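# Move yellow sponges from bench into door-side wall bin

## Task

Take each yellow sponge that sits on the bench and place it in the bin mounted on the wall beside the door, so that each lies completely inside. At the end the low shelf must still be standing upright, and the robot must neither topple nor be left leaning; either one means failure.

## Robot and tools

ROBOT. A TidyBot++: a four-caster mobile base 0.54 m long, 0.50 m wide and 0.38 m tall, with a single seven-joint Kinova arm and a two-finger Robotiq gripper. The shoulder sits 0.12 m ahead of the base centre, 0.68 m off the floor. Arm links are 0.42 m (upper), 0.31 m (forearm) and 0.31 m (wrist to hand point). The arm begins folded with the hand pointing down, poking up to 0.08 m past the front of the base. A downward hand reaches at most about 0.94 m high, and only near the base. Cameras: base_camera (fixed on the base, looking forward and down) and wrist_camera (fisheye, looking along the hand).

FRAMES. Base frame: origin on the floor below the base centre, x ahead, y to the left, z up, metres. hand_pose and "target" use it; the reported point lies midway between the finger pads, its z axis runs out along the fingers, and the fingers close along its y axis. Odometry frame: the base frame as it was at scene start; base_odometry reports x, y and a heading in radians (left positive, -3.142 to 3.142), counted from wheel turns, so slip shows up as travel and drift builds over many moves.

move. One action per call; every argument is optional.
- base: an object with any of translate_m (ahead positive, -2 to 2 m), strafe_m (left positive, -2 to 2 m), rotate_rad (counter-clockwise from above positive, -6.3 to 6.3). All three are offsets relative to where the base stands when the command begins, measured along its axes then.
- joints: absolute targets keyed by name. joint_1_rad, joint_3_rad, joint_5_rad, joint_7_rad turn freely and take the shorter way round (send steps under half a turn). joint_2_rad is limited to ±2.249, joint_4_rad to ±2.579, joint_6_rad to ±2.099. Note joint_1_rad positive turns the arm clockwise from above, opposite to heading. gripper_pos runs 0 (open, about 85 mm gap) to 1 (closed); gap is roughly 85 x (1 - gripper_pos) mm.
- target: one list of seven numbers, an absolute hand pose in the base frame: x, y, z in metres, then quaternion qw, qx, qy, qz. Alongside it, joints may contain only gripper_pos.
- speeds: caps for this action only, keyed translate_m / strafe_m (0.05 to 0.5 m/s; give just one when both move) and rotate_rad (0.1 to 1.57 rad/s).
- cameras: list of base_camera, wrist_camera or all; [] gives none, omitted gives all.
- blocking: true/omitted returns after everything stops; false returns in about half a second while motion continues. A later move overrides only the parts it names.
An unknown key makes the call invalid; an out-of-range number gets it refused, and a refusal cancels the remaining move, wait and finished_scene calls of that reply.

wait: seconds (0 to 10) plus optional cameras; commands nothing and returns state and images, earlier if motions finish. stop: optional cameras; brakes all your running motions. zoom_image: camera (base_camera or wrist_camera) and region [x0, y0, x1, y1] in pixels of that camera's latest image, top-left origin, at most 504 by 504. read_manual: optional section "licences"; only returns licence text. finished_scene: scene, the number of the current scene; ends it irreversibly, so do it only when the sponges are in and nothing will change afterward. Make no more calls in the reply that ends the first scene.

RESULT LINES. move: "done" or the worst status. base_status, joint_status, hand_status: done, moving, off_target (resting away, possibly still pushing), not_followed, contact_stop, time_out, torque_fault, limit_stop_at_motor_heat. joint_positions, hand_pose (actual), hand_target (where the joint targets would place the hand), base_odometry, base_tilt (degrees, forward and right positive), motor_effort (percent of max, with peak in brackets), pictures (camera order), on_its_own, earlier move. Warnings: "joint command not followed"/"pose unreachable" (a check held back the arm, with a cause), ARM HIT, MOTOR HOT, OVER-TEMPERATURE FAULT.

TIPS. After a target finishes the hand usually lands within about 3 cm; to fix it, add (wanted minus measured hand_pose) to the previous target. To keep a loaded hand still, resend hand_target, not hand_pose; held loads make the arm sag. Poses low, forward and close to the base often miss or drive the arm into the base. An unreachable pose wanders up to 10 s then times out. Gripper reading off_target at a partial value means something is held; done at 1 means empty. Trust camera images over small hand_pose differences.

AVOID. The arm does not steer around obstacles and keeps pushing into them; no check protects the base from the arm. Hard hits can trigger a torque fault (arm frozen 10 s). Catching the arm on something high while driving or turning, reaching far out from the fold, or swinging a stretched arm sideways can tip the robot; backing away or retracting the arm rights a slight lean. Watch base_tilt. Do not knock over the low shelf, drop sponges from height, release them while moving, slam into furniture or walls, or squeeze/drag hard on a sponge still resting on something. Long stretched holds heat the motors. A loose object may occasionally be nudged by something else.

Each tool is called after "Call:" as name([rows], argument=value, ...), one row to a line, values as JSON.

## Session

Call:
move()

Scene clock: 0.00 s.
base_odometry: x=+0.000 y=+0.000 heading=+0.000
base_tilt: forward=+0.1 right=+0.3
base_status: not commanded
joint_positions: joint_1_rad=-0.034 joint_2_rad=-0.318 joint_3_rad=+3.092 joint_4_rad=-2.508 joint_5_rad=-0.038 joint_6_rad=-0.859 joint_7_rad=+1.581 gripper_pos=+0.000
joint_status: not commanded
motor_effort: joint_1_rad=+0 joint_2_rad=-2 joint_3_rad=+1 joint_4_rad=+15 joint_5_rad=+0 joint_6_rad=+0 joint_7_rad=-1
hand_pose: x=+0.2703 y=+0.0212 z=+0.5887 quat_wxyz=(-0.009, +0.998, +0.034, +0.046) (m; base frame)
hand_target: x=+0.2693 y=+0.0211 z=+0.5881 quat_wxyz=(-0.009, +0.998, +0.034, +0.045) (m; base frame)
hand_status: not commanded
pictures: base_camera, wrist_camera

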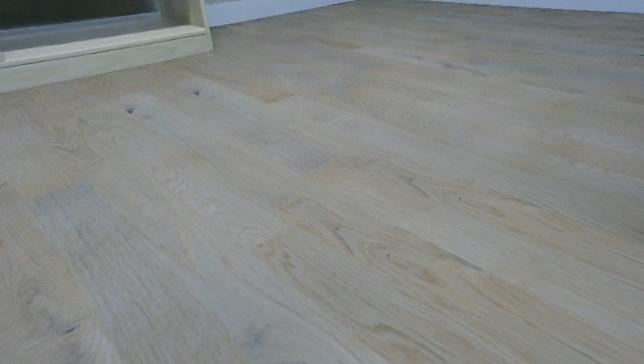

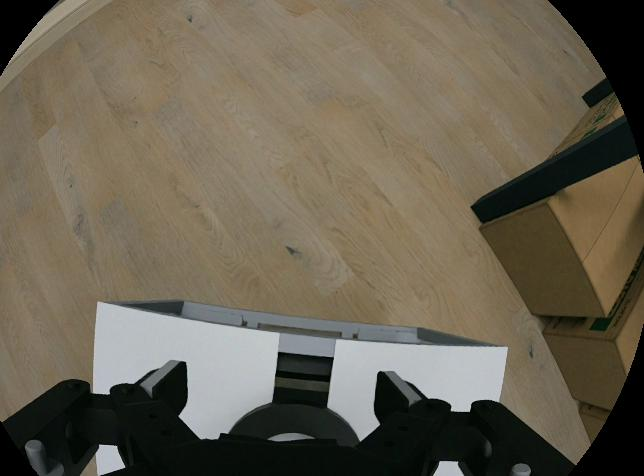

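Call:
move(joints={"joint_6_rad": 0.35})

Call:
move(joints={"joint_1_rad": 1.2}, cameras=["wrist_camera"])

Call:
move(joints={"joint_1_rad": -1.2}, cameras=["wrist_camera"])

Call:
move(joints={"joint_1_rad": -2.6}, cameras=["wrist_camera"])

Scene clock: 15.07 s.
move: done
base_odometry: x=+0.000 y=+0.000 heading=+0.000
base_tilt: forward=+0.2 right=+0.3
base_status: not commanded
joint_positions: joint_1_rad=-0.034 joint_2_rad=-0.318 joint_3_rad=+3.092 joint_4_rad=-2.506 joint_5_rad=-0.038 joint_6_rad=+0.298 joint_7_rad=+1.581 gripper_pos=+0.000
joint_status: all done
motor_effort: joint_1_rad=+0(1) joint_2_rad=-6(6) joint_3_rad=+1(1) joint_4_rad=+19(19) joint_5_rad=+0(0) joint_6_rad=+8(8) joint_7_rad=-1(1)
hand_pose: x=+0.5376 y=+0.0340 z=+0.8015 quat_wxyz=(-0.021, +0.810, +0.024, +0.585) (m; base frame)
hand_target: x=+0.5410 y=+0.0339 z=+0.8144 quat_wxyz=(-0.021, +0.796, +0.023, +0.604) (m; base frame)
hand_status: not commanded
pictures: base_camera, wrist_camera
camera_calibration:
wrist_camera: T_world_to_cam=[[0.038035, -0.997659, 0.0568272, -0.0404558], [-0.268298, -0.0649758, -0.961142, 0.979221], [0.962585, 0.0213104, -0.270142, -0.174028], [0, 0, 0, 1]] pos_world=[0.431779, 0.0269732, 0.896457]

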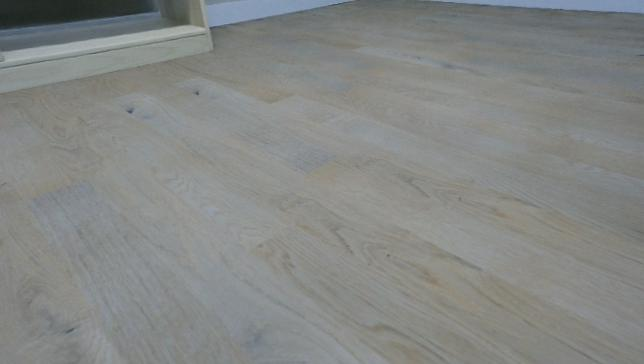

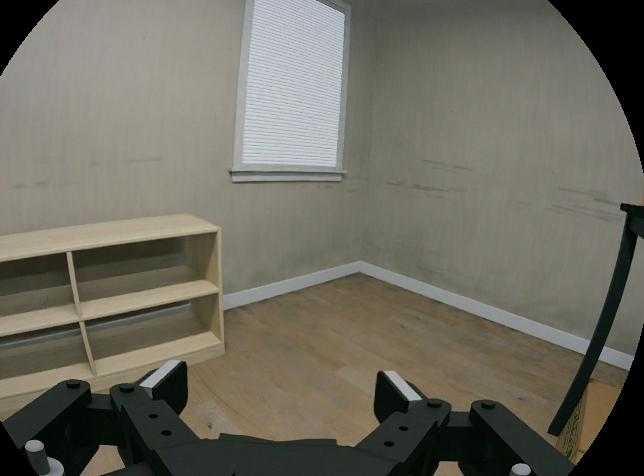

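Scene clock: 17.57 s.
move: done
base_odometry: x=+0.000 y=+0.000 heading=+0.000
base_tilt: forward=+0.2 right=+0.3
base_status: not commanded
joint_positions: joint_1_rad=+1.182 joint_2_rad=-0.318 joint_3_rad=+3.092 joint_4_rad=-2.506 joint_5_rad=-0.038 joint_6_rad=+0.299 joint_7_rad=+1.581 gripper_pos=+0.000
joint_status: all done
motor_effort: joint_1_rad=+0(1) joint_2_rad=-6(6) joint_3_rad=+1(1) joint_4_rad=+18(19) joint_5_rad=+0(0) joint_6_rad=+7(8) joint_7_rad=-1(1)
hand_pose: x=+0.2961 y=-0.3809 z=+0.8019 quat_wxyz=(+0.318, +0.678, -0.443, +0.492) (m; base frame)
hand_target: x=+0.2903 y=-0.3872 z=+0.8144 quat_wxyz=(+0.333, +0.663, -0.442, +0.505) (m; base frame)
hand_status: not commanded
pictures: wrist_camera
camera_calibration:
wrist_camera: T_world_to_cam=[[-0.922571, -0.381624, 0.0567966, 0.073959], [-0.153541, 0.228092, -0.961457, 0.965684], [0.35396, -0.895733, -0.269026, -0.102602], [0, 0, 0, 1]] pos_world=[0.252822, -0.283944, 0.89666]

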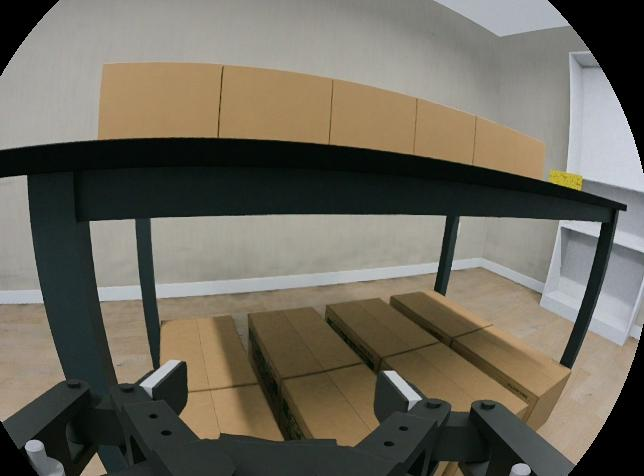

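Scene clock: 20.97 s.
move: done
base_odometry: x=+0.000 y=+0.000 heading=+0.000
base_tilt: forward=+0.2 right=+0.3
base_status: not commanded
joint_positions: joint_1_rad=-1.182 joint_2_rad=-0.318 joint_3_rad=+3.092 joint_4_rad=-2.506 joint_5_rad=-0.038 joint_6_rad=+0.300 joint_7_rad=+1.581 gripper_pos=+0.000
joint_status: all done
motor_effort: joint_1_rad=+0(2) joint_2_rad=-6(6) joint_3_rad=+0(1) joint_4_rad=+18(19) joint_5_rad=+0(0) joint_6_rad=+8(8) joint_7_rad=-1(1)
hand_pose: x=+0.2598 y=+0.3958 z=+0.8020 quat_wxyz=(-0.336, +0.667, +0.460, +0.481) (m; base frame)
hand_target: x=+0.2542 y=+0.4012 z=+0.8144 quat_wxyz=(-0.350, +0.652, +0.458, +0.493) (m; base frame)
hand_status: not commanded
pictures: wrist_camera
camera_calibration:
wrist_camera: T_world_to_cam=[[0.925378, -0.374772, 0.0567656, -0.145935], [-0.0502463, -0.269722, -0.961626, 0.953451], [0.375701, 0.887015, -0.268425, -0.105753], [0, 0, 0, 1]] pos_world=[0.222684, 0.296279, 0.896761]

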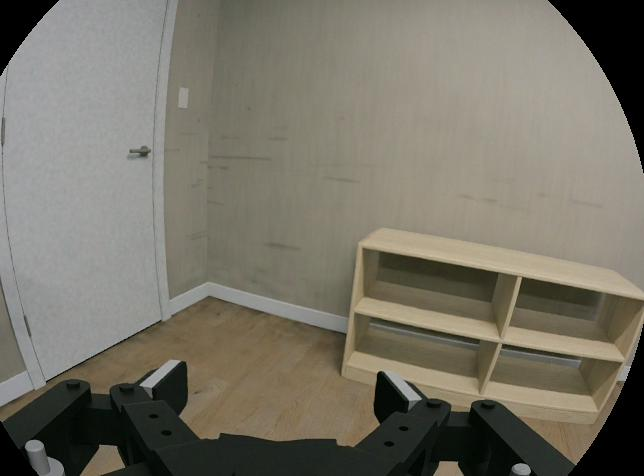

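Scene clock: 23.63 s.
move: done
base_odometry: x=+0.000 y=+0.000 heading=+0.000
base_tilt: forward=+0.2 right=+0.3
base_status: not commanded
joint_positions: joint_1_rad=-2.582 joint_2_rad=-0.318 joint_3_rad=+3.092 joint_4_rad=-2.506 joint_5_rad=-0.038 joint_6_rad=+0.300 joint_7_rad=+1.581 gripper_pos=+0.000
joint_status: all done
motor_effort: joint_1_rad=+1(2) joint_2_rad=-6(6) joint_3_rad=+1(1) joint_4_rad=+19(19) joint_5_rad=+0(0) joint_6_rad=+8(8) joint_7_rad=-1(1)
hand_pose: x=-0.2472 y=+0.2060 z=+0.8021 quat_wxyz=(-0.566, +0.214, +0.781, +0.152) (m; base frame)
hand_target: x=-0.2534 y=+0.2014 z=+0.8144 quat_wxyz=(-0.585, +0.204, +0.770, +0.151) (m; base frame)
hand_status: not commanded
pictures: wrist_camera
camera_calibration:
wrist_camera: T_world_to_cam=[[0.52641, 0.848331, 0.0568152, -0.0985182], [0.257322, -0.0952724, -0.961618, 0.916852], [-0.810357, 0.520825, -0.268447, 0.0353977], [0, 0, 0, 1]] pos_world=[-0.155381, 0.152491, 0.896761]

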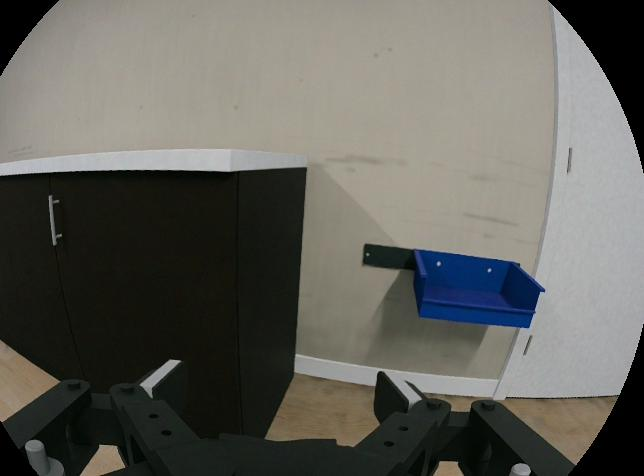

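Call:
move(joints={"joint_1_rad": -4.2}, cameras=["wrist_camera"])

Call:
move(joints={"joint_1_rad": -3.3}, cameras=["wrist_camera"])

Scene clock: 33.30 s.
move: done
base_odometry: x=+0.000 y=+0.000 heading=+0.000
base_tilt: forward=+0.2 right=+0.3
base_status: not commanded
joint_positions: joint_1_rad=-4.182 joint_2_rad=-0.318 joint_3_rad=+3.092 joint_4_rad=-2.506 joint_5_rad=-0.038 joint_6_rad=+0.300 joint_7_rad=+1.581 gripper_pos=+0.000
joint_status: all done
motor_effort: joint_1_rad=+0(2) joint_2_rad=-6(6) joint_3_rad=+1(1) joint_4_rad=+19(19) joint_5_rad=+0(0) joint_6_rad=+8(8) joint_7_rad=-1(1)
hand_pose: x=-0.0762 y=-0.3720 z=+0.8021 quat_wxyz=(-0.503, -0.411, +0.698, -0.301) (m; base frame)
hand_target: x=-0.0714 y=-0.3781 z=+0.8144 quat_wxyz=(-0.516, -0.410, +0.683, -0.314) (m; base frame)
hand_status: not commanded
pictures: wrist_camera
camera_calibration:
wrist_camera: T_world_to_cam=[[-0.86328, 0.501522, 0.0567689, 0.0669633], [0.0877278, 0.25986, -0.961653, 0.937049], [-0.497042, -0.825196, -0.268329, -0.00206078], [0, 0, 0, 1]] pos_world=[-0.0254214, -0.278786, 0.896761]

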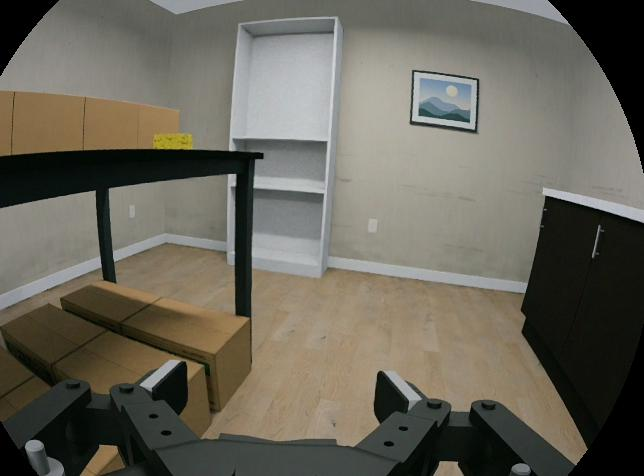

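Scene clock: 35.50 s.
move: done
base_odometry: x=+0.000 y=+0.000 heading=+0.000
base_tilt: forward=+0.2 right=+0.3
base_status: not commanded
joint_positions: joint_1_rad=-3.317 joint_2_rad=-0.318 joint_3_rad=+3.092 joint_4_rad=-2.506 joint_5_rad=-0.038 joint_6_rad=+0.300 joint_7_rad=+1.581 gripper_pos=+0.000
joint_status: all done
motor_effort: joint_1_rad=+0(2) joint_2_rad=-6(6) joint_3_rad=+1(1) joint_4_rad=+19(19) joint_5_rad=+0(1) joint_6_rad=+8(8) joint_7_rad=+0(1)
hand_pose: x=-0.2908 y=-0.0927 z=+0.8021 quat_wxyz=(-0.583, -0.081, +0.806, -0.062) (m; base frame)
hand_target: x=-0.2956 y=-0.0859 z=+0.8144 quat_wxyz=(-0.602, -0.072, +0.793, -0.058) (m; base frame)
hand_status: not commanded
pictures: wrist_camera
camera_calibration:
wrist_camera: T_world_to_cam=[[-0.178371, 0.982323, 0.0567892, -0.014544], [0.254661, 0.101836, -0.961654, 0.917169], [-0.950438, -0.157069, -0.268324, 0.0519409], [0, 0, 0, 1]] pos_world=[-0.186794, -0.0709552, 0.896761]

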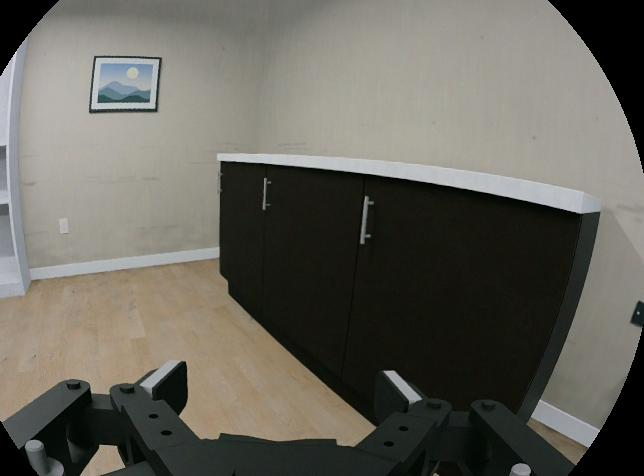

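Call:
move(joints={"joint_1_rad": 1.8, "joint_2_rad": -0.3, "joint_4_rad": -1.2, "joint_6_rad": -1.1}, cameras=["wrist_camera"])

Call:
move(joints={"joint_1_rad": 1.2}, cameras=["wrist_camera"])

Scene clock: 51.70 s.
move: done
base_odometry: x=+0.000 y=+0.000 heading=+0.000
base_tilt: forward=+0.2 right=+0.3
base_status: not commanded
joint_positions: joint_1_rad=-4.465 joint_2_rad=-0.317 joint_3_rad=+3.092 joint_4_rad=-1.210 joint_5_rad=-0.038 joint_6_rad=-1.061 joint_7_rad=+1.581 gripper_pos=+0.000
joint_status: all done
motor_effort: joint_1_rad=+1(2) joint_2_rad=-5(11) joint_3_rad=+1(2) joint_4_rad=+18(23) joint_5_rad=+0(0) joint_6_rad=+7(9) joint_7_rad=-1(1)
hand_pose: x=+0.0580 y=-0.3977 z=+1.1622 quat_wxyz=(-0.427, -0.532, +0.635, -0.362) (m; base frame)
hand_target: x=+0.0643 y=-0.4012 z=+1.1493 quat_wxyz=(-0.409, -0.546, +0.640, -0.353) (m; base frame)
hand_status: not commanded
pictures: wrist_camera
camera_calibration:
wrist_camera: T_world_to_cam=[[-0.979706, 0.191424, 0.0594433, 0.0555326], [0.00844738, 0.335731, -0.94192, 1.29009], [-0.200263, -0.922302, -0.330534, 0.156602], [0, 0, 0, 1]] pos_world=[0.0748692, -0.299319, 1.26362]

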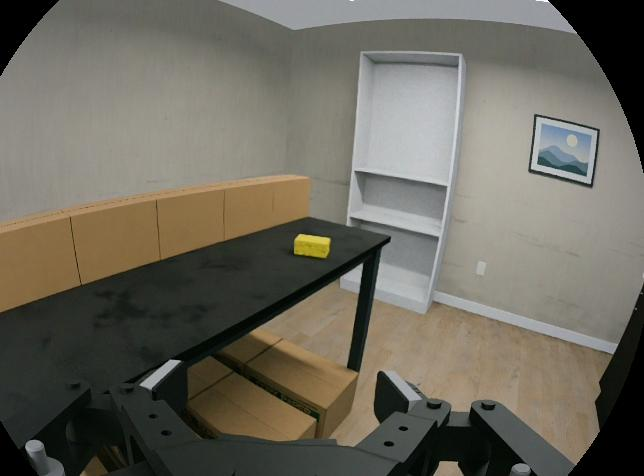

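Scene clock: 53.53 s.
move: done
base_odometry: x=+0.000 y=+0.000 heading=+0.000
base_tilt: forward=+0.2 right=+0.3
base_status: not commanded
joint_positions: joint_1_rad=-5.065 joint_2_rad=-0.317 joint_3_rad=+3.092 joint_4_rad=-1.210 joint_5_rad=-0.038 joint_6_rad=-1.063 joint_7_rad=+1.581 gripper_pos=+0.000
joint_status: all done
motor_effort: joint_1_rad=+0(1) joint_2_rad=-5(6) joint_3_rad=+1(2) joint_4_rad=+18(18) joint_5_rad=+0(0) joint_6_rad=+8(8) joint_7_rad=+0(1)
hand_pose: x=+0.2931 y=-0.3625 z=+1.1616 quat_wxyz=(-0.301, -0.697, +0.450, -0.471) (m; base frame)
hand_target: x=+0.3004 y=-0.3620 z=+1.1493 quat_wxyz=(-0.286, -0.711, +0.450, -0.458) (m; base frame)
hand_status: not commanded
pictures: wrist_camera
camera_calibration:
wrist_camera: T_world_to_cam=[[-0.916628, -0.395305, 0.059392, 0.0480989], [-0.183342, 0.28372, -0.941217, 1.31225], [0.355217, -0.873634, -0.332542, 0.0931133], [0, 0, 0, 1]] pos_world=[0.251604, -0.271951, 1.26322]

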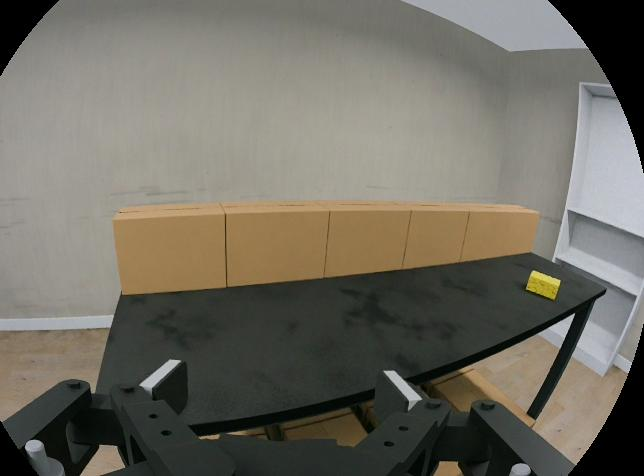

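Call:
move(joints={"joint_1_rad": 0}, cameras=["wrist_camera"])

Call:
move(base={"translate_m": -0.5, "strafe_m": -0.75, "rotate_rad": -0.85}, cameras=["all"])

Scene clock: 101.30 s.
move: done
base_odometry: x=+0.000 y=+0.000 heading=+0.000
base_tilt: forward=+0.2 right=+0.3
base_status: not commanded
joint_positions: joint_1_rad=-6.265 joint_2_rad=-0.317 joint_3_rad=+3.092 joint_4_rad=-1.210 joint_5_rad=-0.038 joint_6_rad=-1.063 joint_7_rad=+1.581 gripper_pos=+0.000
joint_status: all done
motor_effort: joint_1_rad=+0(2) joint_2_rad=-5(6) joint_3_rad=+1(2) joint_4_rad=+18(18) joint_5_rad=+0(1) joint_6_rad=+8(8) joint_7_rad=+0(1)
hand_pose: x=+0.5198 y=+0.0309 z=+1.1613 quat_wxyz=(+0.018, -0.829, -0.022, -0.558) (m; base frame)
hand_target: x=+0.5221 y=+0.0379 z=+1.1493 quat_wxyz=(+0.023, -0.841, -0.030, -0.540) (m; base frame)
hand_status: not commanded
pictures: wrist_camera
camera_calibration:
wrist_camera: T_world_to_cam=[[0.0362687, -0.997574, 0.0594267, -0.0653192], [-0.331558, -0.0681093, -0.940973, 1.32969], [0.942737, 0.0144245, -0.333224, 0.0241139], [0, 0, 0, 1]] pos_world=[0.420505, 0.0250555, 1.26312]

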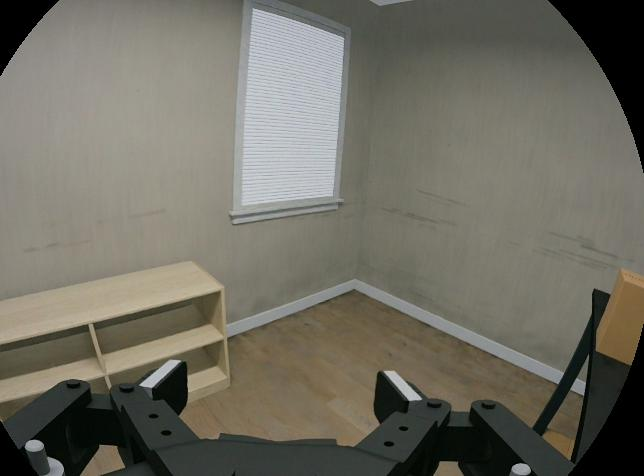

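Scene clock: 104.50 s.
move: done
base_odometry: x=-0.500 y=-0.750 heading=-0.850
base_tilt: forward=+0.2 right=+0.3
base_status: done
joint_positions: joint_1_rad=-6.272 joint_2_rad=-0.311 joint_3_rad=+3.093 joint_4_rad=-1.210 joint_5_rad=-0.038 joint_6_rad=-1.064 joint_7_rad=+1.581 gripper_pos=+0.000
joint_status: not commanded
motor_effort: joint_1_rad=+1(2) joint_2_rad=-5(7) joint_3_rad=+1(4) joint_4_rad=+18(19) joint_5_rad=+0(1) joint_6_rad=+7(8) joint_7_rad=-1(1)
hand_pose: x=+0.5227 y=+0.0326 z=+1.1587 quat_wxyz=(+0.019, -0.831, -0.024, -0.555) (m; base frame)
hand_target: x=+0.5221 y=+0.0379 z=+1.1493 quat_wxyz=(+0.023, -0.841, -0.030, -0.540) (m; base frame)
hand_status: not commanded
pictures: base_camera, wrist_camera
camera_calibration:
wrist_camera: T_world_to_cam=[[0.0416722, -0.99741, 0.0586309, -0.0654142], [-0.337532, -0.0692856, -0.938761, 1.32884], [0.940391, 0.0193304, -0.339545, 0.0288828], [0, 0, 0, 1]] pos_world=[0.42409, 0.0262662, 1.2611]

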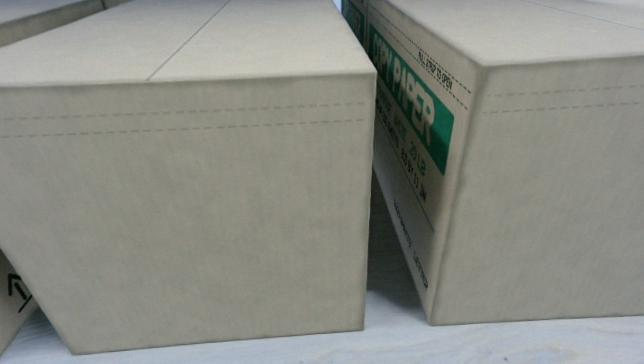

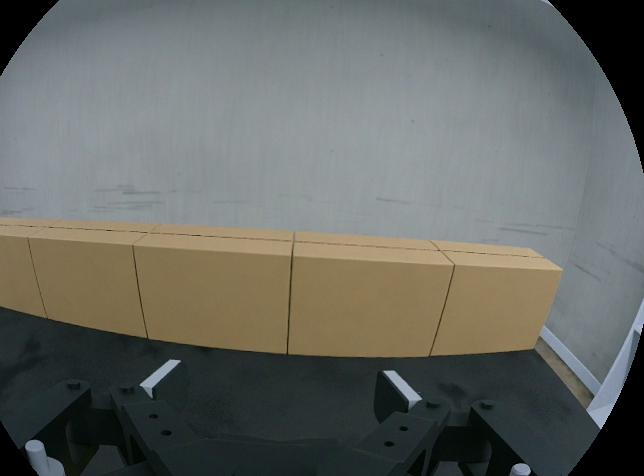

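Call:
move(joints={"joint_2_rad": -0.5, "joint_6_rad": -1.75, "joint_1_rad": 0.15}, cameras=["wrist_camera"])

Scene clock: 121.43 s.
move: done
base_odometry: x=-0.500 y=-0.750 heading=-0.850
base_tilt: forward=+0.2 right=+0.3
base_status: not commanded
joint_positions: joint_1_rad=-6.151 joint_2_rad=-0.500 joint_3_rad=+3.093 joint_4_rad=-1.206 joint_5_rad=-0.038 joint_6_rad=-1.708 joint_7_rad=+1.581 gripper_pos=+0.000
joint_status: all done
motor_effort: joint_1_rad=+1(1) joint_2_rad=+4(8) joint_3_rad=+1(1) joint_4_rad=+14(18) joint_5_rad=+0(0) joint_6_rad=+5(8) joint_7_rad=+0(1)
hand_pose: x=+0.3289 y=+0.0029 z=+1.0570 quat_wxyz=(-0.012, -0.934, +0.024, -0.355) (m; base frame)
hand_target: x=+0.3190 y=+0.0005 z=+1.0511 quat_wxyz=(-0.015, -0.940, +0.032, -0.338) (m; base frame)
hand_status: not commanded
pictures: wrist_camera
camera_calibration:
wrist_camera: T_world_to_cam=[[-0.0433409, -0.996479, 0.0717697, -0.0669926], [-0.718968, -0.0187702, -0.694789, 1.03339], [0.69369, -0.0817129, -0.715623, 0.656108], [0, 0, 0, 1]] pos_world=[0.284936, 0.00625273, 1.19232]

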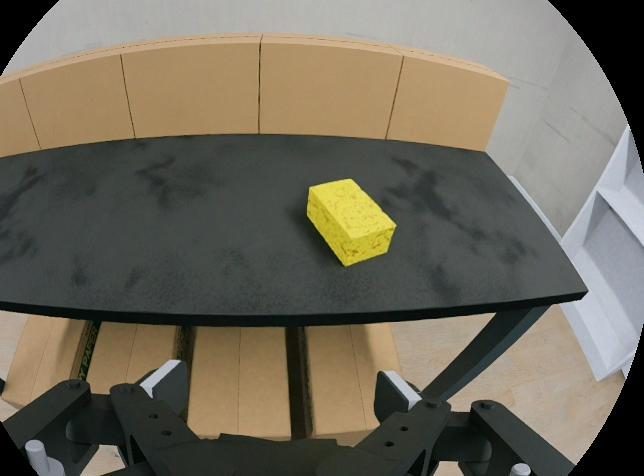

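Call:
move(target=[0.535, -0.11, 1.02, -0.071, 0.919, 0.195, 0.334], cameras=["wrist_camera"])

Scene clock: 152.20 s.
move: done
base_odometry: x=-0.500 y=-0.750 heading=-0.850
base_tilt: forward=+0.2 right=+0.3
base_status: not commanded
joint_positions: joint_1_rad=-5.852 joint_2_rad=+0.059 joint_3_rad=+3.405 joint_4_rad=-0.999 joint_5_rad=-0.588 joint_6_rad=-1.711 joint_7_rad=+2.443 gripper_pos=+0.000
joint_status: not commanded
motor_effort: joint_1_rad=+0(1) joint_2_rad=-17(19) joint_3_rad=+0(2) joint_4_rad=+16(17) joint_5_rad=-4(4) joint_6_rad=+2(6) joint_7_rad=-1(1)
hand_pose: x=+0.5316 y=-0.1119 z=+1.0094 quat_wxyz=(+0.064, -0.930, -0.178, -0.314) (m; base frame)
hand_target: x=+0.5350 y=-0.1100 z=+1.0200 quat_wxyz=(+0.071, -0.919, -0.195, -0.334) (m; base frame)
hand_status: done (0.011 m and 3.3 deg from the pose sent, 0.238 m and 27.1 deg at the start)
pictures: wrist_camera
camera_calibration:
wrist_camera: T_world_to_cam=[[0.385313, -0.920956, 0.058092, -0.374819], [-0.692685, -0.330253, -0.641187, 1.04093], [0.60969, 0.206818, -0.765183, 0.598999], [0, 0, 0, 1]] pos_world=[0.500256, -0.125306, 1.14755]

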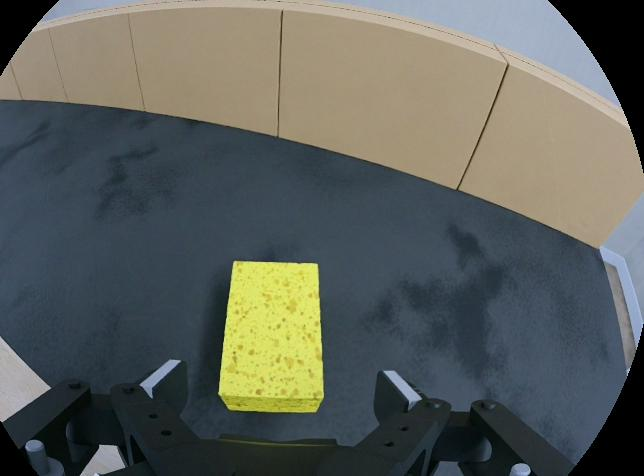

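Call:
move(target=[0.568, -0.083, 0.99, -0.071, 0.919, 0.195, 0.334], cameras=["wrist_camera"])

Scene clock: 168.70 s.
move: done
base_odometry: x=-0.500 y=-0.750 heading=-0.850
base_tilt: forward=+0.2 right=+0.3
base_status: not commanded
joint_positions: joint_1_rad=-5.926 joint_2_rad=+0.059 joint_3_rad=+3.386 joint_4_rad=-1.085 joint_5_rad=-0.590 joint_6_rad=-1.605 joint_7_rad=+2.445 gripper_pos=+0.000
joint_status: not commanded
motor_effort: joint_1_rad=+0(2) joint_2_rad=-18(19) joint_3_rad=+0(1) joint_4_rad=+17(18) joint_5_rad=-4(4) joint_6_rad=+3(3) joint_7_rad=+0(1)
hand_pose: x=+0.5588 y=-0.0844 z=+0.9904 quat_wxyz=(+0.079, -0.922, -0.195, -0.324) (m; base frame)
hand_target: x=+0.5680 y=-0.0830 z=+0.9900 quat_wxyz=(+0.071, -0.919, -0.195, -0.334) (m; base frame)
hand_status: done (0.009 m and 1.5 deg from the pose sent, 0.050 m and 3.3 deg at the start)
pictures: wrist_camera
camera_calibration:
wrist_camera: T_world_to_cam=[[0.422884, -0.904954, 0.0471972, -0.36767], [-0.665148, -0.345352, -0.66205, 1.06065], [0.615424, 0.248577, -0.747972, 0.545526], [0, 0, 0, 1]] pos_world=[0.525239, -0.102034, 1.12759]

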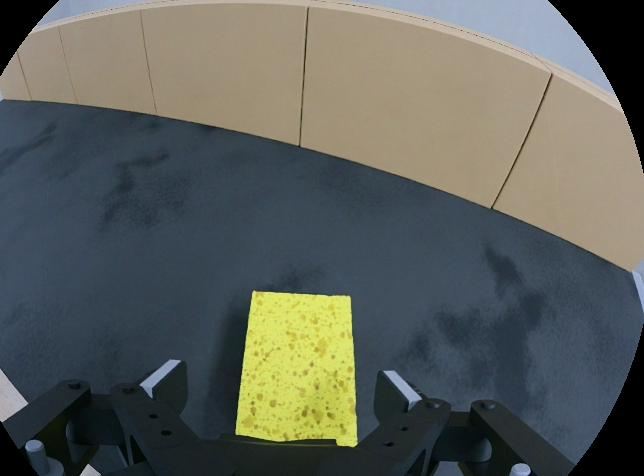

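Call:
move(target=[0.611, -0.07, 0.934, -0.071, 0.919, 0.195, 0.334], cameras=["wrist_camera"])

Scene clock: 180.93 s.
move: done
base_odometry: x=-0.500 y=-0.750 heading=-0.850
base_tilt: forward=+0.2 right=+0.3
base_status: not commanded
joint_positions: joint_1_rad=-5.941 joint_2_rad=+0.079 joint_3_rad=+3.307 joint_4_rad=-1.235 joint_5_rad=-0.590 joint_6_rad=-1.401 joint_7_rad=+2.445 gripper_pos=+0.000
joint_status: not commanded
motor_effort: joint_1_rad=+0(1) joint_2_rad=-19(21) joint_3_rad=+0(1) joint_4_rad=+18(19) joint_5_rad=-5(5) joint_6_rad=+3(3) joint_7_rad=-1(1)
hand_pose: x=+0.6017 y=-0.0672 z=+0.9461 quat_wxyz=(+0.090, -0.919, -0.185, -0.338) (m; base frame)
hand_target: x=+0.6110 y=-0.0700 z=+0.9340 quat_wxyz=(+0.071, -0.919, -0.195, -0.334) (m; base frame)
hand_status: done (0.016 m and 2.5 deg from the pose sent, 0.078 m and 1.5 deg at the start)
pictures: wrist_camera
camera_calibration:
wrist_camera: T_world_to_cam=[[0.41053, -0.911477, 0.0259746, -0.341148], [-0.654983, -0.314584, -0.687048, 1.08536], [0.6344, 0.265041, -0.726148, 0.450732], [0, 0, 0, 1]] pos_world=[0.565002, -0.0889734, 1.08186]

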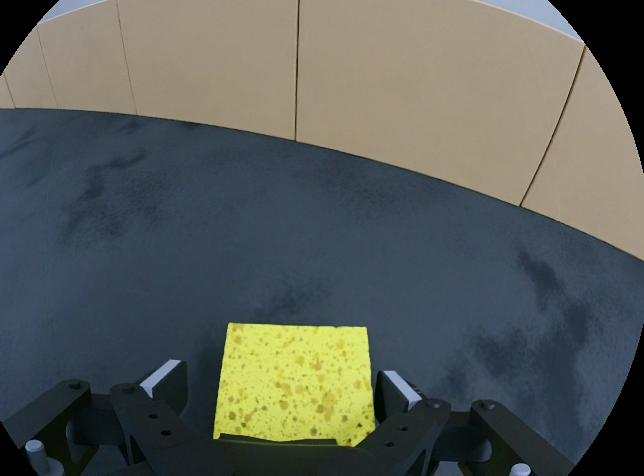

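Call:
move(target=[0.612, -0.08, 0.918, -0.071, 0.919, 0.195, 0.334], cameras=["wrist_camera"])

Scene clock: 186.50 s.
move: done
base_odometry: x=-0.500 y=-0.750 heading=-0.850
base_tilt: forward=+0.2 right=+0.3
base_status: not commanded
joint_positions: joint_1_rad=-5.941 joint_2_rad=+0.082 joint_3_rad=+3.307 joint_4_rad=-1.283 joint_5_rad=-0.590 joint_6_rad=-1.366 joint_7_rad=+2.476 gripper_pos=+0.000
joint_status: not commanded
motor_effort: joint_1_rad=+0(1) joint_2_rad=-20(21) joint_3_rad=+0(0) joint_4_rad=+18(19) joint_5_rad=-5(5) joint_6_rad=+3(3) joint_7_rad=-1(1)
hand_pose: x=+0.6036 y=-0.0698 z=+0.9288 quat_wxyz=(+0.089, -0.920, -0.187, -0.333) (m; base frame)
hand_target: x=+0.6120 y=-0.0800 z=+0.9180 quat_wxyz=(+0.071, -0.919, -0.195, -0.334) (m; base frame)
hand_status: done (0.017 m and 2.3 deg from the pose sent, 0.033 m and 2.5 deg at the start)
pictures: wrist_camera
camera_calibration:
wrist_camera: T_world_to_cam=[[0.414841, -0.909503, 0.0266493, -0.346879], [-0.658877, -0.320467, -0.680575, 1.06988], [0.627526, 0.264772, -0.732193, 0.447376], [0, 0, 0, 1]] pos_world=[0.568079, -0.091079, 1.06494]

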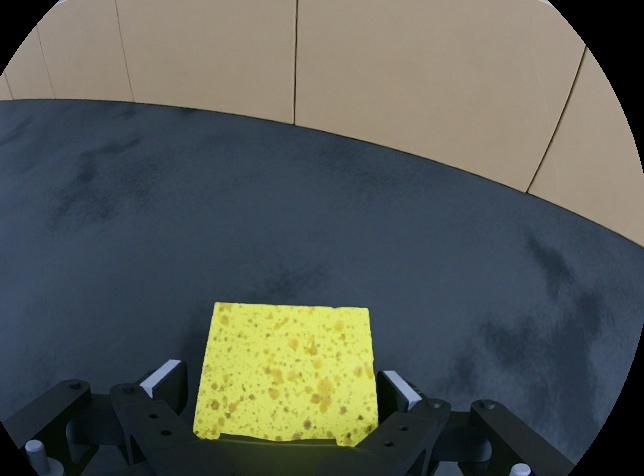

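Call:
move(joints={"gripper_pos": 0.5}, cameras=["wrist_camera"])

Call:
move(target=[0.56, -0.1, 1.08, -0.071, 0.919, 0.195, 0.334], cameras=["wrist_camera"])

Scene clock: 199.40 s.
move: off_target
base_odometry: x=-0.500 y=-0.750 heading=-0.850
base_tilt: forward=+0.2 right=+0.3
base_status: not commanded
joint_positions: joint_1_rad=-5.941 joint_2_rad=+0.077 joint_3_rad=+3.307 joint_4_rad=-1.281 joint_5_rad=-0.590 joint_6_rad=-1.364 joint_7_rad=+2.476 gripper_pos=+0.377
joint_status: gripper_pos off_target (ended at +0.377, target +0.500)
motor_effort: joint_1_rad=+1(1) joint_2_rad=-17(20) joint_3_rad=+0(1) joint_4_rad=+16(18) joint_5_rad=-4(5) joint_6_rad=+3(3) joint_7_rad=-1(1)
hand_pose: x=+0.6033 y=-0.0698 z=+0.9320 quat_wxyz=(+0.087, -0.919, -0.188, -0.337) (m; base frame)
hand_target: x=+0.6120 y=-0.0800 z=+0.9180 quat_wxyz=(+0.071, -0.919, -0.195, -0.334) (m; base frame)
hand_status: not commanded
pictures: wrist_camera
camera_calibration:
wrist_camera: T_world_to_cam=[[0.413446, -0.909939, 0.0327566, -0.3518], [-0.653927, -0.321772, -0.684721, 1.07264], [0.633595, 0.261675, -0.728069, 0.442211], [0, 0, 0, 1]] pos_world=[0.566697, -0.0906864, 1.06794]

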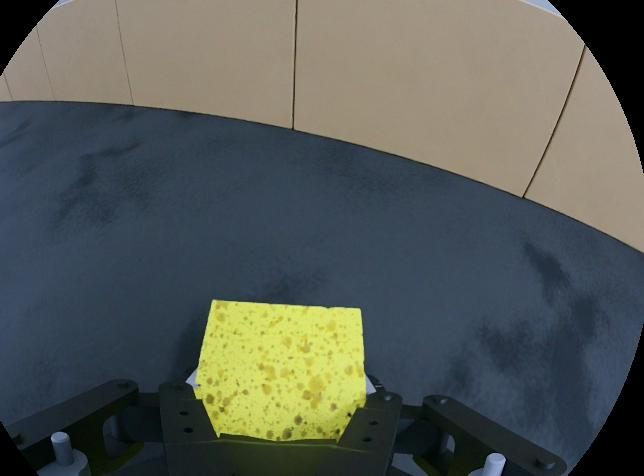

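Scene clock: 201.47 s.
move: done
base_odometry: x=-0.500 y=-0.750 heading=-0.850
base_tilt: forward=+0.2 right=+0.3
base_status: not commanded
joint_positions: joint_1_rad=-5.654 joint_2_rad=+0.219 joint_3_rad=+3.094 joint_4_rad=-0.534 joint_5_rad=-0.590 joint_6_rad=-1.857 joint_7_rad=+2.284 gripper_pos=+0.378
joint_status: not commanded
motor_effort: joint_1_rad=+0(1) joint_2_rad=-20(22) joint_3_rad=-1(1) joint_4_rad=+13(20) joint_5_rad=-3(5) joint_6_rad=+5(5) joint_7_rad=-1(1)
hand_pose: x=+0.5650 y=-0.0987 z=+1.0901 quat_wxyz=(+0.049, -0.910, -0.211, -0.353) (m; base frame)
hand_target: x=+0.5600 y=-0.1000 z=+1.0800 quat_wxyz=(+0.071, -0.919, -0.195, -0.334) (m; base frame)
hand_status: done (0.011 m and 4.0 deg from the pose sent, 0.157 m and 2.0 deg at the start)
pictures: wrist_camera
camera_calibration:
wrist_camera: T_world_to_cam=[[0.424591, -0.896558, 0.126119, -0.474134], [-0.610311, -0.386314, -0.69158, 1.12303], [0.668763, 0.216667, -0.711204, 0.546414], [0, 0, 0, 1]] pos_world=[0.521287, -0.109637, 1.22507]

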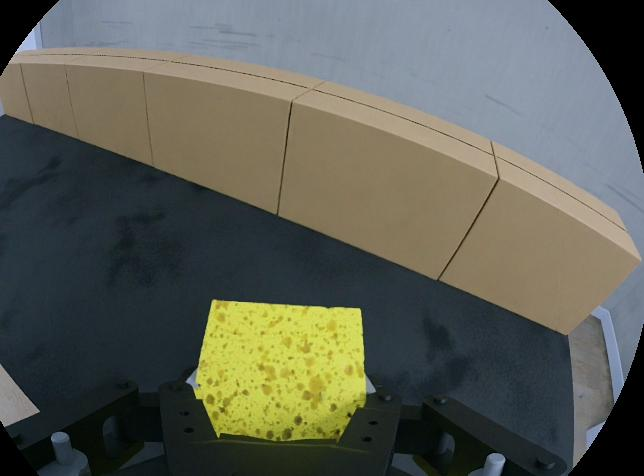

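Call:
move(joints={"joint_1_rad": 0.2, "joint_2_rad": 0.0, "joint_3_rad": 3.14, "joint_4_rad": -0.6, "joint_5_rad": 0, "joint_6_rad": -1.6, "joint_7_rad": 1.57}, cameras=["wrist_camera"])

Scene clock: 212.37 s.
move: done
base_odometry: x=-0.500 y=-0.750 heading=-0.850
base_tilt: forward=+0.2 right=+0.3
base_status: not commanded
joint_positions: joint_1_rad=-6.065 joint_2_rad=+0.013 joint_3_rad=+3.123 joint_4_rad=-0.579 joint_5_rad=-0.066 joint_6_rad=-1.652 joint_7_rad=+1.615 gripper_pos=+0.378
joint_status: all done
motor_effort: joint_1_rad=+0(1) joint_2_rad=-13(23) joint_3_rad=+0(2) joint_4_rad=+13(15) joint_5_rad=+0(4) joint_6_rad=+6(7) joint_7_rad=-1(2)
hand_pose: x=+0.5383 y=-0.0624 z=+1.1696 quat_wxyz=(-0.024, -0.899, +0.053, -0.434) (m; base frame)
hand_target: x=+0.5400 y=-0.0833 z=+1.1788 quat_wxyz=(-0.045, -0.887, +0.089, -0.451) (m; base frame)
hand_status: not commanded
pictures: wrist_camera
camera_calibration:
wrist_camera: T_world_to_cam=[[-0.118062, -0.990918, 0.0643609, -0.0818968], [-0.588859, 0.017676, -0.808042, 1.32557], [0.799566, -0.133299, -0.585598, 0.373798], [0, 0, 0, 1]] pos_world=[0.47203, -0.0547572, 1.29528]

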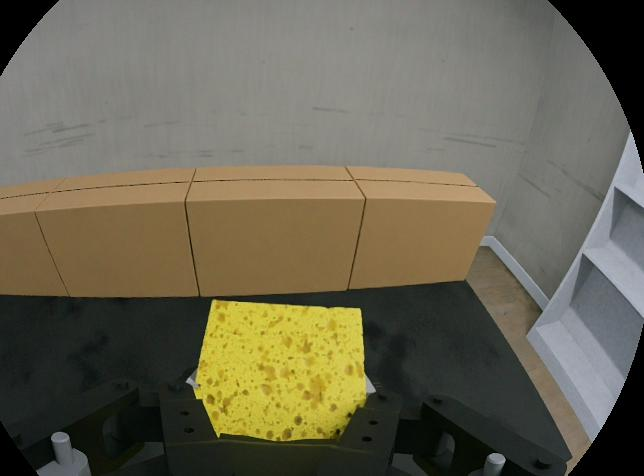

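Call:
move(base={"strafe_m": -0.65}, joints={"joint_1_rad": -0.5}, cameras=["wrist_camera"])

Scene clock: 233.23 s.
move: done
base_odometry: x=-0.989 y=-1.179 heading=-0.850
base_tilt: forward=+0.2 right=+0.3
base_status: done
joint_positions: joint_1_rad=-6.766 joint_2_rad=+0.011 joint_3_rad=+3.131 joint_4_rad=-0.581 joint_5_rad=-0.056 joint_6_rad=-1.649 joint_7_rad=+1.612 gripper_pos=+0.378
joint_status: all done
motor_effort: joint_1_rad=+0(2) joint_2_rad=-12(14) joint_3_rad=+0(2) joint_4_rad=+13(14) joint_5_rad=+0(1) joint_6_rad=+6(7) joint_7_rad=+0(1)
hand_pose: x=+0.4832 y=+0.2170 z=+1.1703 quat_wxyz=(+0.121, -0.864, -0.252, -0.419) (m; base frame)
hand_target: x=+0.4946 y=+0.2075 z=+1.1788 quat_wxyz=(+0.113, -0.863, -0.221, -0.439) (m; base frame)
hand_status: not commanded
pictures: wrist_camera
camera_calibration:
wrist_camera: T_world_to_cam=[[0.533187, -0.843209, 0.0686335, -0.163249], [-0.464328, -0.359492, -0.809423, 1.31201], [0.707186, 0.399705, -0.583202, 0.381693], [0, 0, 0, 1]] pos_world=[0.426319, 0.181441, 1.29578]

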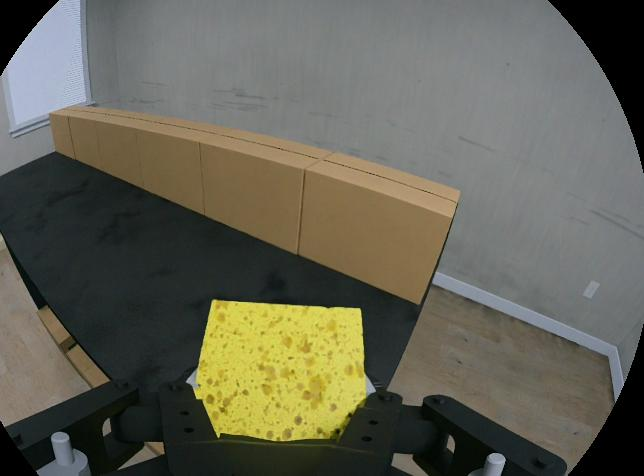

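Call:
move(base={"strafe_m": -0.3}, joints={"joint_1_rad": -1.0}, cameras=[])

Call:
move(base={"translate_m": 0.5}, cameras=["wrist_camera"])

Scene clock: 242.53 s.
move: done
base_odometry: x=-1.214 y=-1.377 heading=-0.850
base_tilt: forward=+0.2 right=+0.3
base_status: done
joint_positions: joint_1_rad=-7.264 joint_2_rad=+0.002 joint_3_rad=+3.131 joint_4_rad=-0.583 joint_5_rad=-0.055 joint_6_rad=-1.648 joint_7_rad=+1.612 gripper_pos=+0.378
joint_status: all done
motor_effort: joint_1_rad=+0(2) joint_2_rad=-12(16) joint_3_rad=+0(2) joint_4_rad=+13(14) joint_5_rad=+0(1) joint_6_rad=+6(7) joint_7_rad=+0(1)
hand_pose: x=+0.3332 y=+0.3609 z=+1.1737 quat_wxyz=(+0.222, -0.774, -0.456, -0.380) (m; base frame)
hand_target: x=+0.3492 y=+0.3622 z=+1.1788 quat_wxyz=(+0.218, -0.782, -0.428, -0.398) (m; base frame)
hand_status: not commanded
pictures: none
No camera images: "cameras" was empty.

Scene clock: 244.67 s.
move: done
base_odometry: x=-0.884 y=-1.753 heading=-0.850
base_tilt: forward=+0.2 right=+0.3
base_status: done
joint_positions: joint_1_rad=-7.271 joint_2_rad=+0.006 joint_3_rad=+3.135 joint_4_rad=-0.584 joint_5_rad=-0.052 joint_6_rad=-1.647 joint_7_rad=+1.612 gripper_pos=+0.378
joint_status: not commanded
motor_effort: joint_1_rad=+0(2) joint_2_rad=-12(16) joint_3_rad=+0(2) joint_4_rad=+14(15) joint_5_rad=+0(1) joint_6_rad=+7(7) joint_7_rad=+0(1)
hand_pose: x=+0.3345 y=+0.3628 z=+1.1718 quat_wxyz=(+0.220, -0.775, -0.456, -0.378) (m; base frame)
hand_target: x=+0.3492 y=+0.3622 z=+1.1788 quat_wxyz=(+0.218, -0.782, -0.428, -0.398) (m; base frame)
hand_status: not commanded
pictures: wrist_camera
camera_calibration:
wrist_camera: T_world_to_cam=[[0.870209, -0.487531, 0.071063, -0.20579], [-0.233483, -0.535092, -0.811888, 1.28595], [0.433846, 0.68992, -0.579472, 0.411272], [0, 0, 0, 1]] pos_world=[0.300898, 0.304026, 1.29699]

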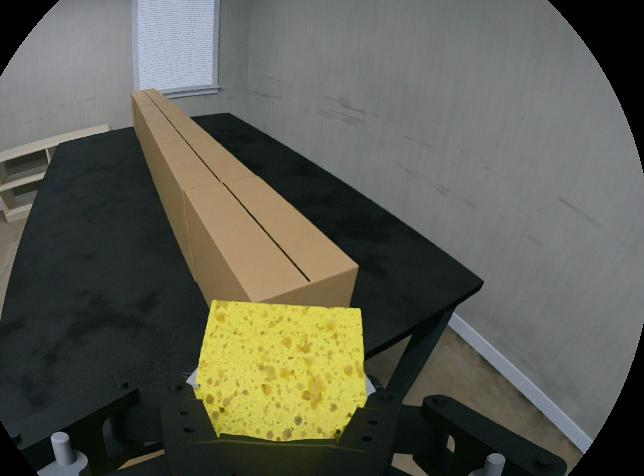

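Call:
move(base={"translate_m": 0.4}, joints={"joint_1_rad": -1.35}, cameras=["wrist_camera"])

Scene clock: 251.63 s.
move: done
base_odometry: x=-0.620 y=-2.054 heading=-0.851
base_tilt: forward=+0.2 right=+0.3
base_status: done
joint_positions: joint_1_rad=-7.616 joint_2_rad=+0.005 joint_3_rad=+3.138 joint_4_rad=-0.584 joint_5_rad=-0.050 joint_6_rad=-1.647 joint_7_rad=+1.612 gripper_pos=+0.378
joint_status: all done
motor_effort: joint_1_rad=+1(2) joint_2_rad=-12(14) joint_3_rad=+0(2) joint_4_rad=+13(15) joint_5_rad=+0(1) joint_6_rad=+7(7) joint_7_rad=-1(1)
hand_pose: x=+0.2004 y=+0.4136 z=+1.1721 quat_wxyz=(+0.281, -0.686, -0.581, -0.336) (m; base frame)
hand_target: x=+0.2110 y=+0.4192 z=+1.1788 quat_wxyz=(+0.284, -0.696, -0.557, -0.354) (m; base frame)
hand_status: not commanded
pictures: wrist_camera
camera_calibration:
wrist_camera: T_world_to_cam=[[0.983129, -0.168076, 0.0721649, -0.220385], [-0.0398606, -0.581914, -0.812273, 1.26317], [0.178517, 0.795693, -0.578796, 0.441166], [0, 0, 0, 1]] pos_world=[0.188261, 0.346982, 1.29729]

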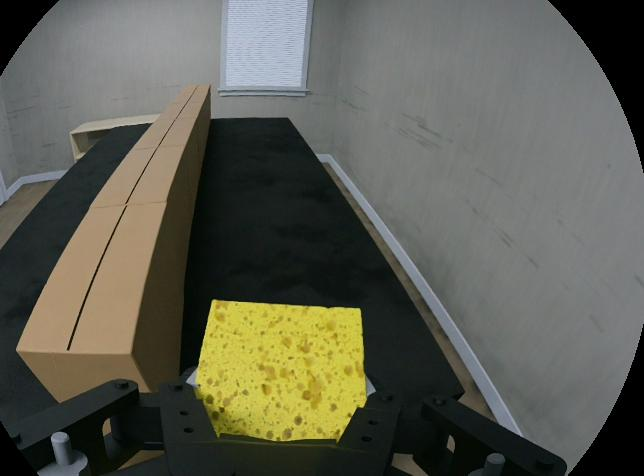

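Call:
move(base={"translate_m": -0.95}, cameras=[])

Call:
move(joints={"joint_1_rad": 0.0}, base={"strafe_m": 2.0}, cameras=[])

Call:
move(base={"rotate_rad": 3.14}, cameras=["wrist_camera"])

Scene clock: 315.50 s.
move: done
base_odometry: x=-1.247 y=-1.340 heading=-0.851
base_tilt: forward=+0.2 right=+0.3
base_status: done
joint_positions: joint_1_rad=-7.625 joint_2_rad=+0.005 joint_3_rad=+3.140 joint_4_rad=-0.584 joint_5_rad=-0.048 joint_6_rad=-1.647 joint_7_rad=+1.612 gripper_pos=+0.378
joint_status: not commanded
motor_effort: joint_1_rad=+0(5) joint_2_rad=-12(15) joint_3_rad=+0(4) joint_4_rad=+13(14) joint_5_rad=+0(3) joint_6_rad=+6(7) joint_7_rad=+0(1)
hand_pose: x=+0.1983 y=+0.4140 z=+1.1721 quat_wxyz=(+0.282, -0.684, -0.583, -0.336) (m; base frame)
hand_target: x=+0.2110 y=+0.4192 z=+1.1788 quat_wxyz=(+0.284, -0.696, -0.557, -0.354) (m; base frame)
hand_status: not commanded
pictures: none
No camera images: "cameras" was empty.

Scene clock: 319.90 s.
move: done
base_odometry: x=+0.258 y=-0.021 heading=-0.851
base_tilt: forward=+0.2 right=+0.3
base_status: done
joint_positions: joint_1_rad=-6.298 joint_2_rad=+0.001 joint_3_rad=+3.140 joint_4_rad=-0.585 joint_5_rad=-0.048 joint_6_rad=-1.646 joint_7_rad=+1.612 gripper_pos=+0.378
joint_status: all done
motor_effort: joint_1_rad=+1(2) joint_2_rad=-12(15) joint_3_rad=+0(2) joint_4_rad=+13(15) joint_5_rad=+0(1) joint_6_rad=+7(7) joint_7_rad=-1(1)
hand_pose: x=+0.5384 y=+0.0231 z=+1.1736 quat_wxyz=(+0.015, -0.897, -0.038, -0.439) (m; base frame)
hand_target: x=+0.5482 y=+0.0020 z=+1.1788 quat_wxyz=(+0.001, -0.891, +0.000, -0.454) (m; base frame)
hand_status: not commanded
pictures: none
No camera images: "cameras" was empty.

Scene clock: 323.20 s.
move: done
base_odometry: x=+0.258 y=-0.021 heading=+2.289
base_tilt: forward=+0.2 right=+0.3
base_status: done
joint_positions: joint_1_rad=-6.295 joint_2_rad=+0.002 joint_3_rad=+3.140 joint_4_rad=-0.585 joint_5_rad=-0.048 joint_6_rad=-1.646 joint_7_rad=+1.612 gripper_pos=+0.378
joint_status: not commanded
motor_effort: joint_1_rad=+0(2) joint_2_rad=-12(16) joint_3_rad=+0(2) joint_4_rad=+14(15) joint_5_rad=+0(1) joint_6_rad=+6(7) joint_7_rad=-1(1)
hand_pose: x=+0.5388 y=+0.0218 z=+1.1735 quat_wxyz=(+0.014, -0.897, -0.037, -0.439) (m; base frame)
hand_target: x=+0.5482 y=+0.0020 z=+1.1788 quat_wxyz=(+0.001, -0.891, +0.000, -0.454) (m; base frame)
hand_status: not commanded
pictures: wrist_camera
camera_calibration:
wrist_camera: T_world_to_cam=[[0.0759755, -0.99441, 0.073329, -0.113625], [-0.57107, -0.103681, -0.814327, 1.32796], [0.817378, 0.0199929, -0.575755, 0.362423], [0, 0, 0, 1]] pos_world=[0.470755, 0.0174483, 1.29839]

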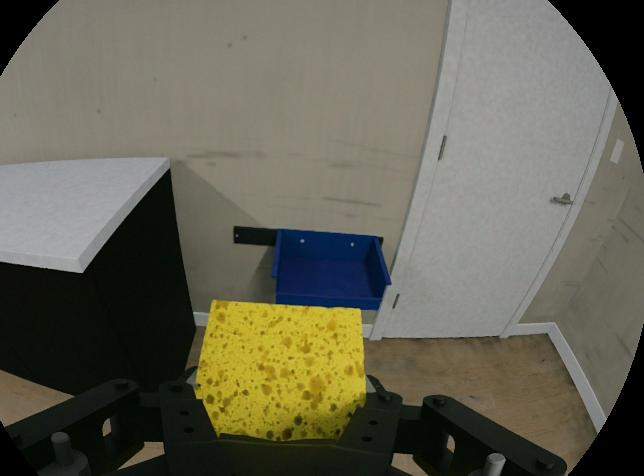

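Call:
move(base={"translate_m": 0.75, "strafe_m": -0.05}, cameras=["wrist_camera"])

Scene clock: 338.90 s.
move: done
base_odometry: x=-0.198 y=+0.577 heading=+2.289
base_tilt: forward=+0.2 right=+0.3
base_status: done
joint_positions: joint_1_rad=-6.295 joint_2_rad=+0.005 joint_3_rad=+3.140 joint_4_rad=-0.586 joint_5_rad=-0.048 joint_6_rad=-1.645 joint_7_rad=+1.612 gripper_pos=+0.378
joint_status: not commanded
motor_effort: joint_1_rad=+0(1) joint_2_rad=-12(16) joint_3_rad=+0(1) joint_4_rad=+13(15) joint_5_rad=+0(0) joint_6_rad=+7(7) joint_7_rad=-1(1)
hand_pose: x=+0.5405 y=+0.0218 z=+1.1718 quat_wxyz=(+0.015, -0.898, -0.037, -0.438) (m; base frame)
hand_target: x=+0.5482 y=+0.0020 z=+1.1788 quat_wxyz=(+0.001, -0.891, +0.000, -0.454) (m; base frame)
hand_status: not commanded
pictures: wrist_camera
camera_calibration:
wrist_camera: T_world_to_cam=[[0.0761707, -0.994411, 0.0731075, -0.113394], [-0.574104, -0.103687, -0.812191, 1.32674], [0.815231, 0.0198938, -0.578793, 0.364776], [0, 0, 0, 1]] pos_world=[0.472949, 0.0175481, 1.29699]

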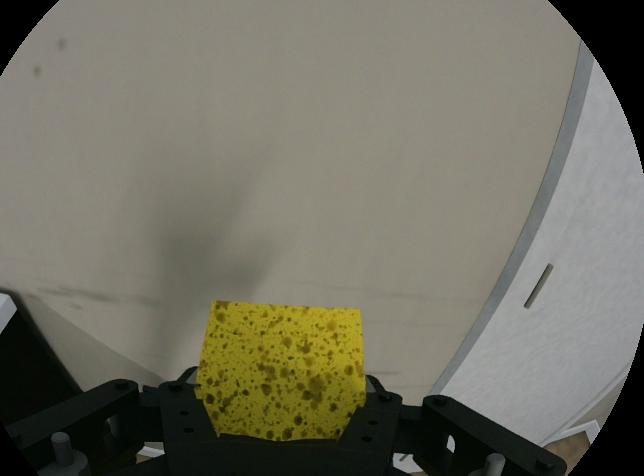

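Call:
move(target=[0.45, 0.0, 0.85, 0, 0.94, 0, 0.342], cameras=["wrist_camera"])

Scene clock: 350.07 s.
move: done
base_odometry: x=-0.198 y=+0.577 heading=+2.289
base_tilt: forward=+0.2 right=+0.3
base_status: not commanded
joint_positions: joint_1_rad=-6.295 joint_2_rad=-0.423 joint_3_rad=+3.140 joint_4_rad=-1.910 joint_5_rad=-0.048 joint_6_rad=-1.011 joint_7_rad=+1.612 gripper_pos=+0.378
joint_status: not commanded
motor_effort: joint_1_rad=+0(1) joint_2_rad=-4(13) joint_3_rad=+1(1) joint_4_rad=+20(21) joint_5_rad=+0(1) joint_6_rad=+5(7) joint_7_rad=-1(1)
hand_pose: x=+0.4461 y=+0.0184 z=+0.8428 quat_wxyz=(+0.018, -0.948, -0.020, -0.316) (m; base frame)
hand_target: x=+0.4500 y=+0.0000 z=+0.8500 quat_wxyz=(+0.000, -0.940, +0.000, -0.342) (m; base frame)
hand_status: done (0.020 m and 4.4 deg from the pose sent, 0.335 m and 12.8 deg at the start)
pictures: wrist_camera
camera_calibration:
wrist_camera: T_world_to_cam=[[0.0657279, -0.996899, 0.0432761, -0.0557408], [-0.768577, -0.078238, -0.634956, 0.941837], [0.636372, 0.00847328, -0.771336, 0.493712], [0, 0, 0, 1]] pos_world=[0.413353, 0.0139361, 0.981254]

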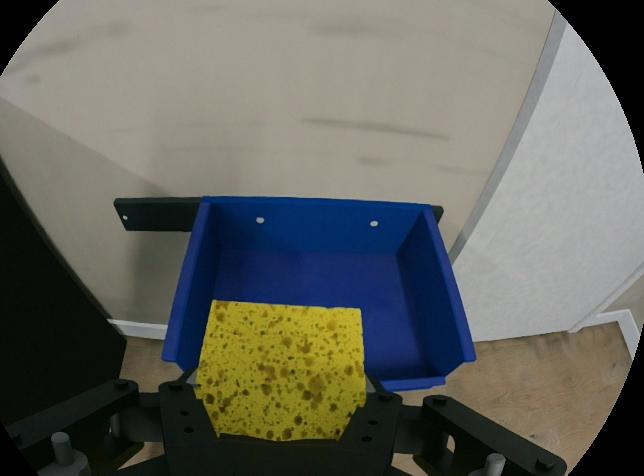

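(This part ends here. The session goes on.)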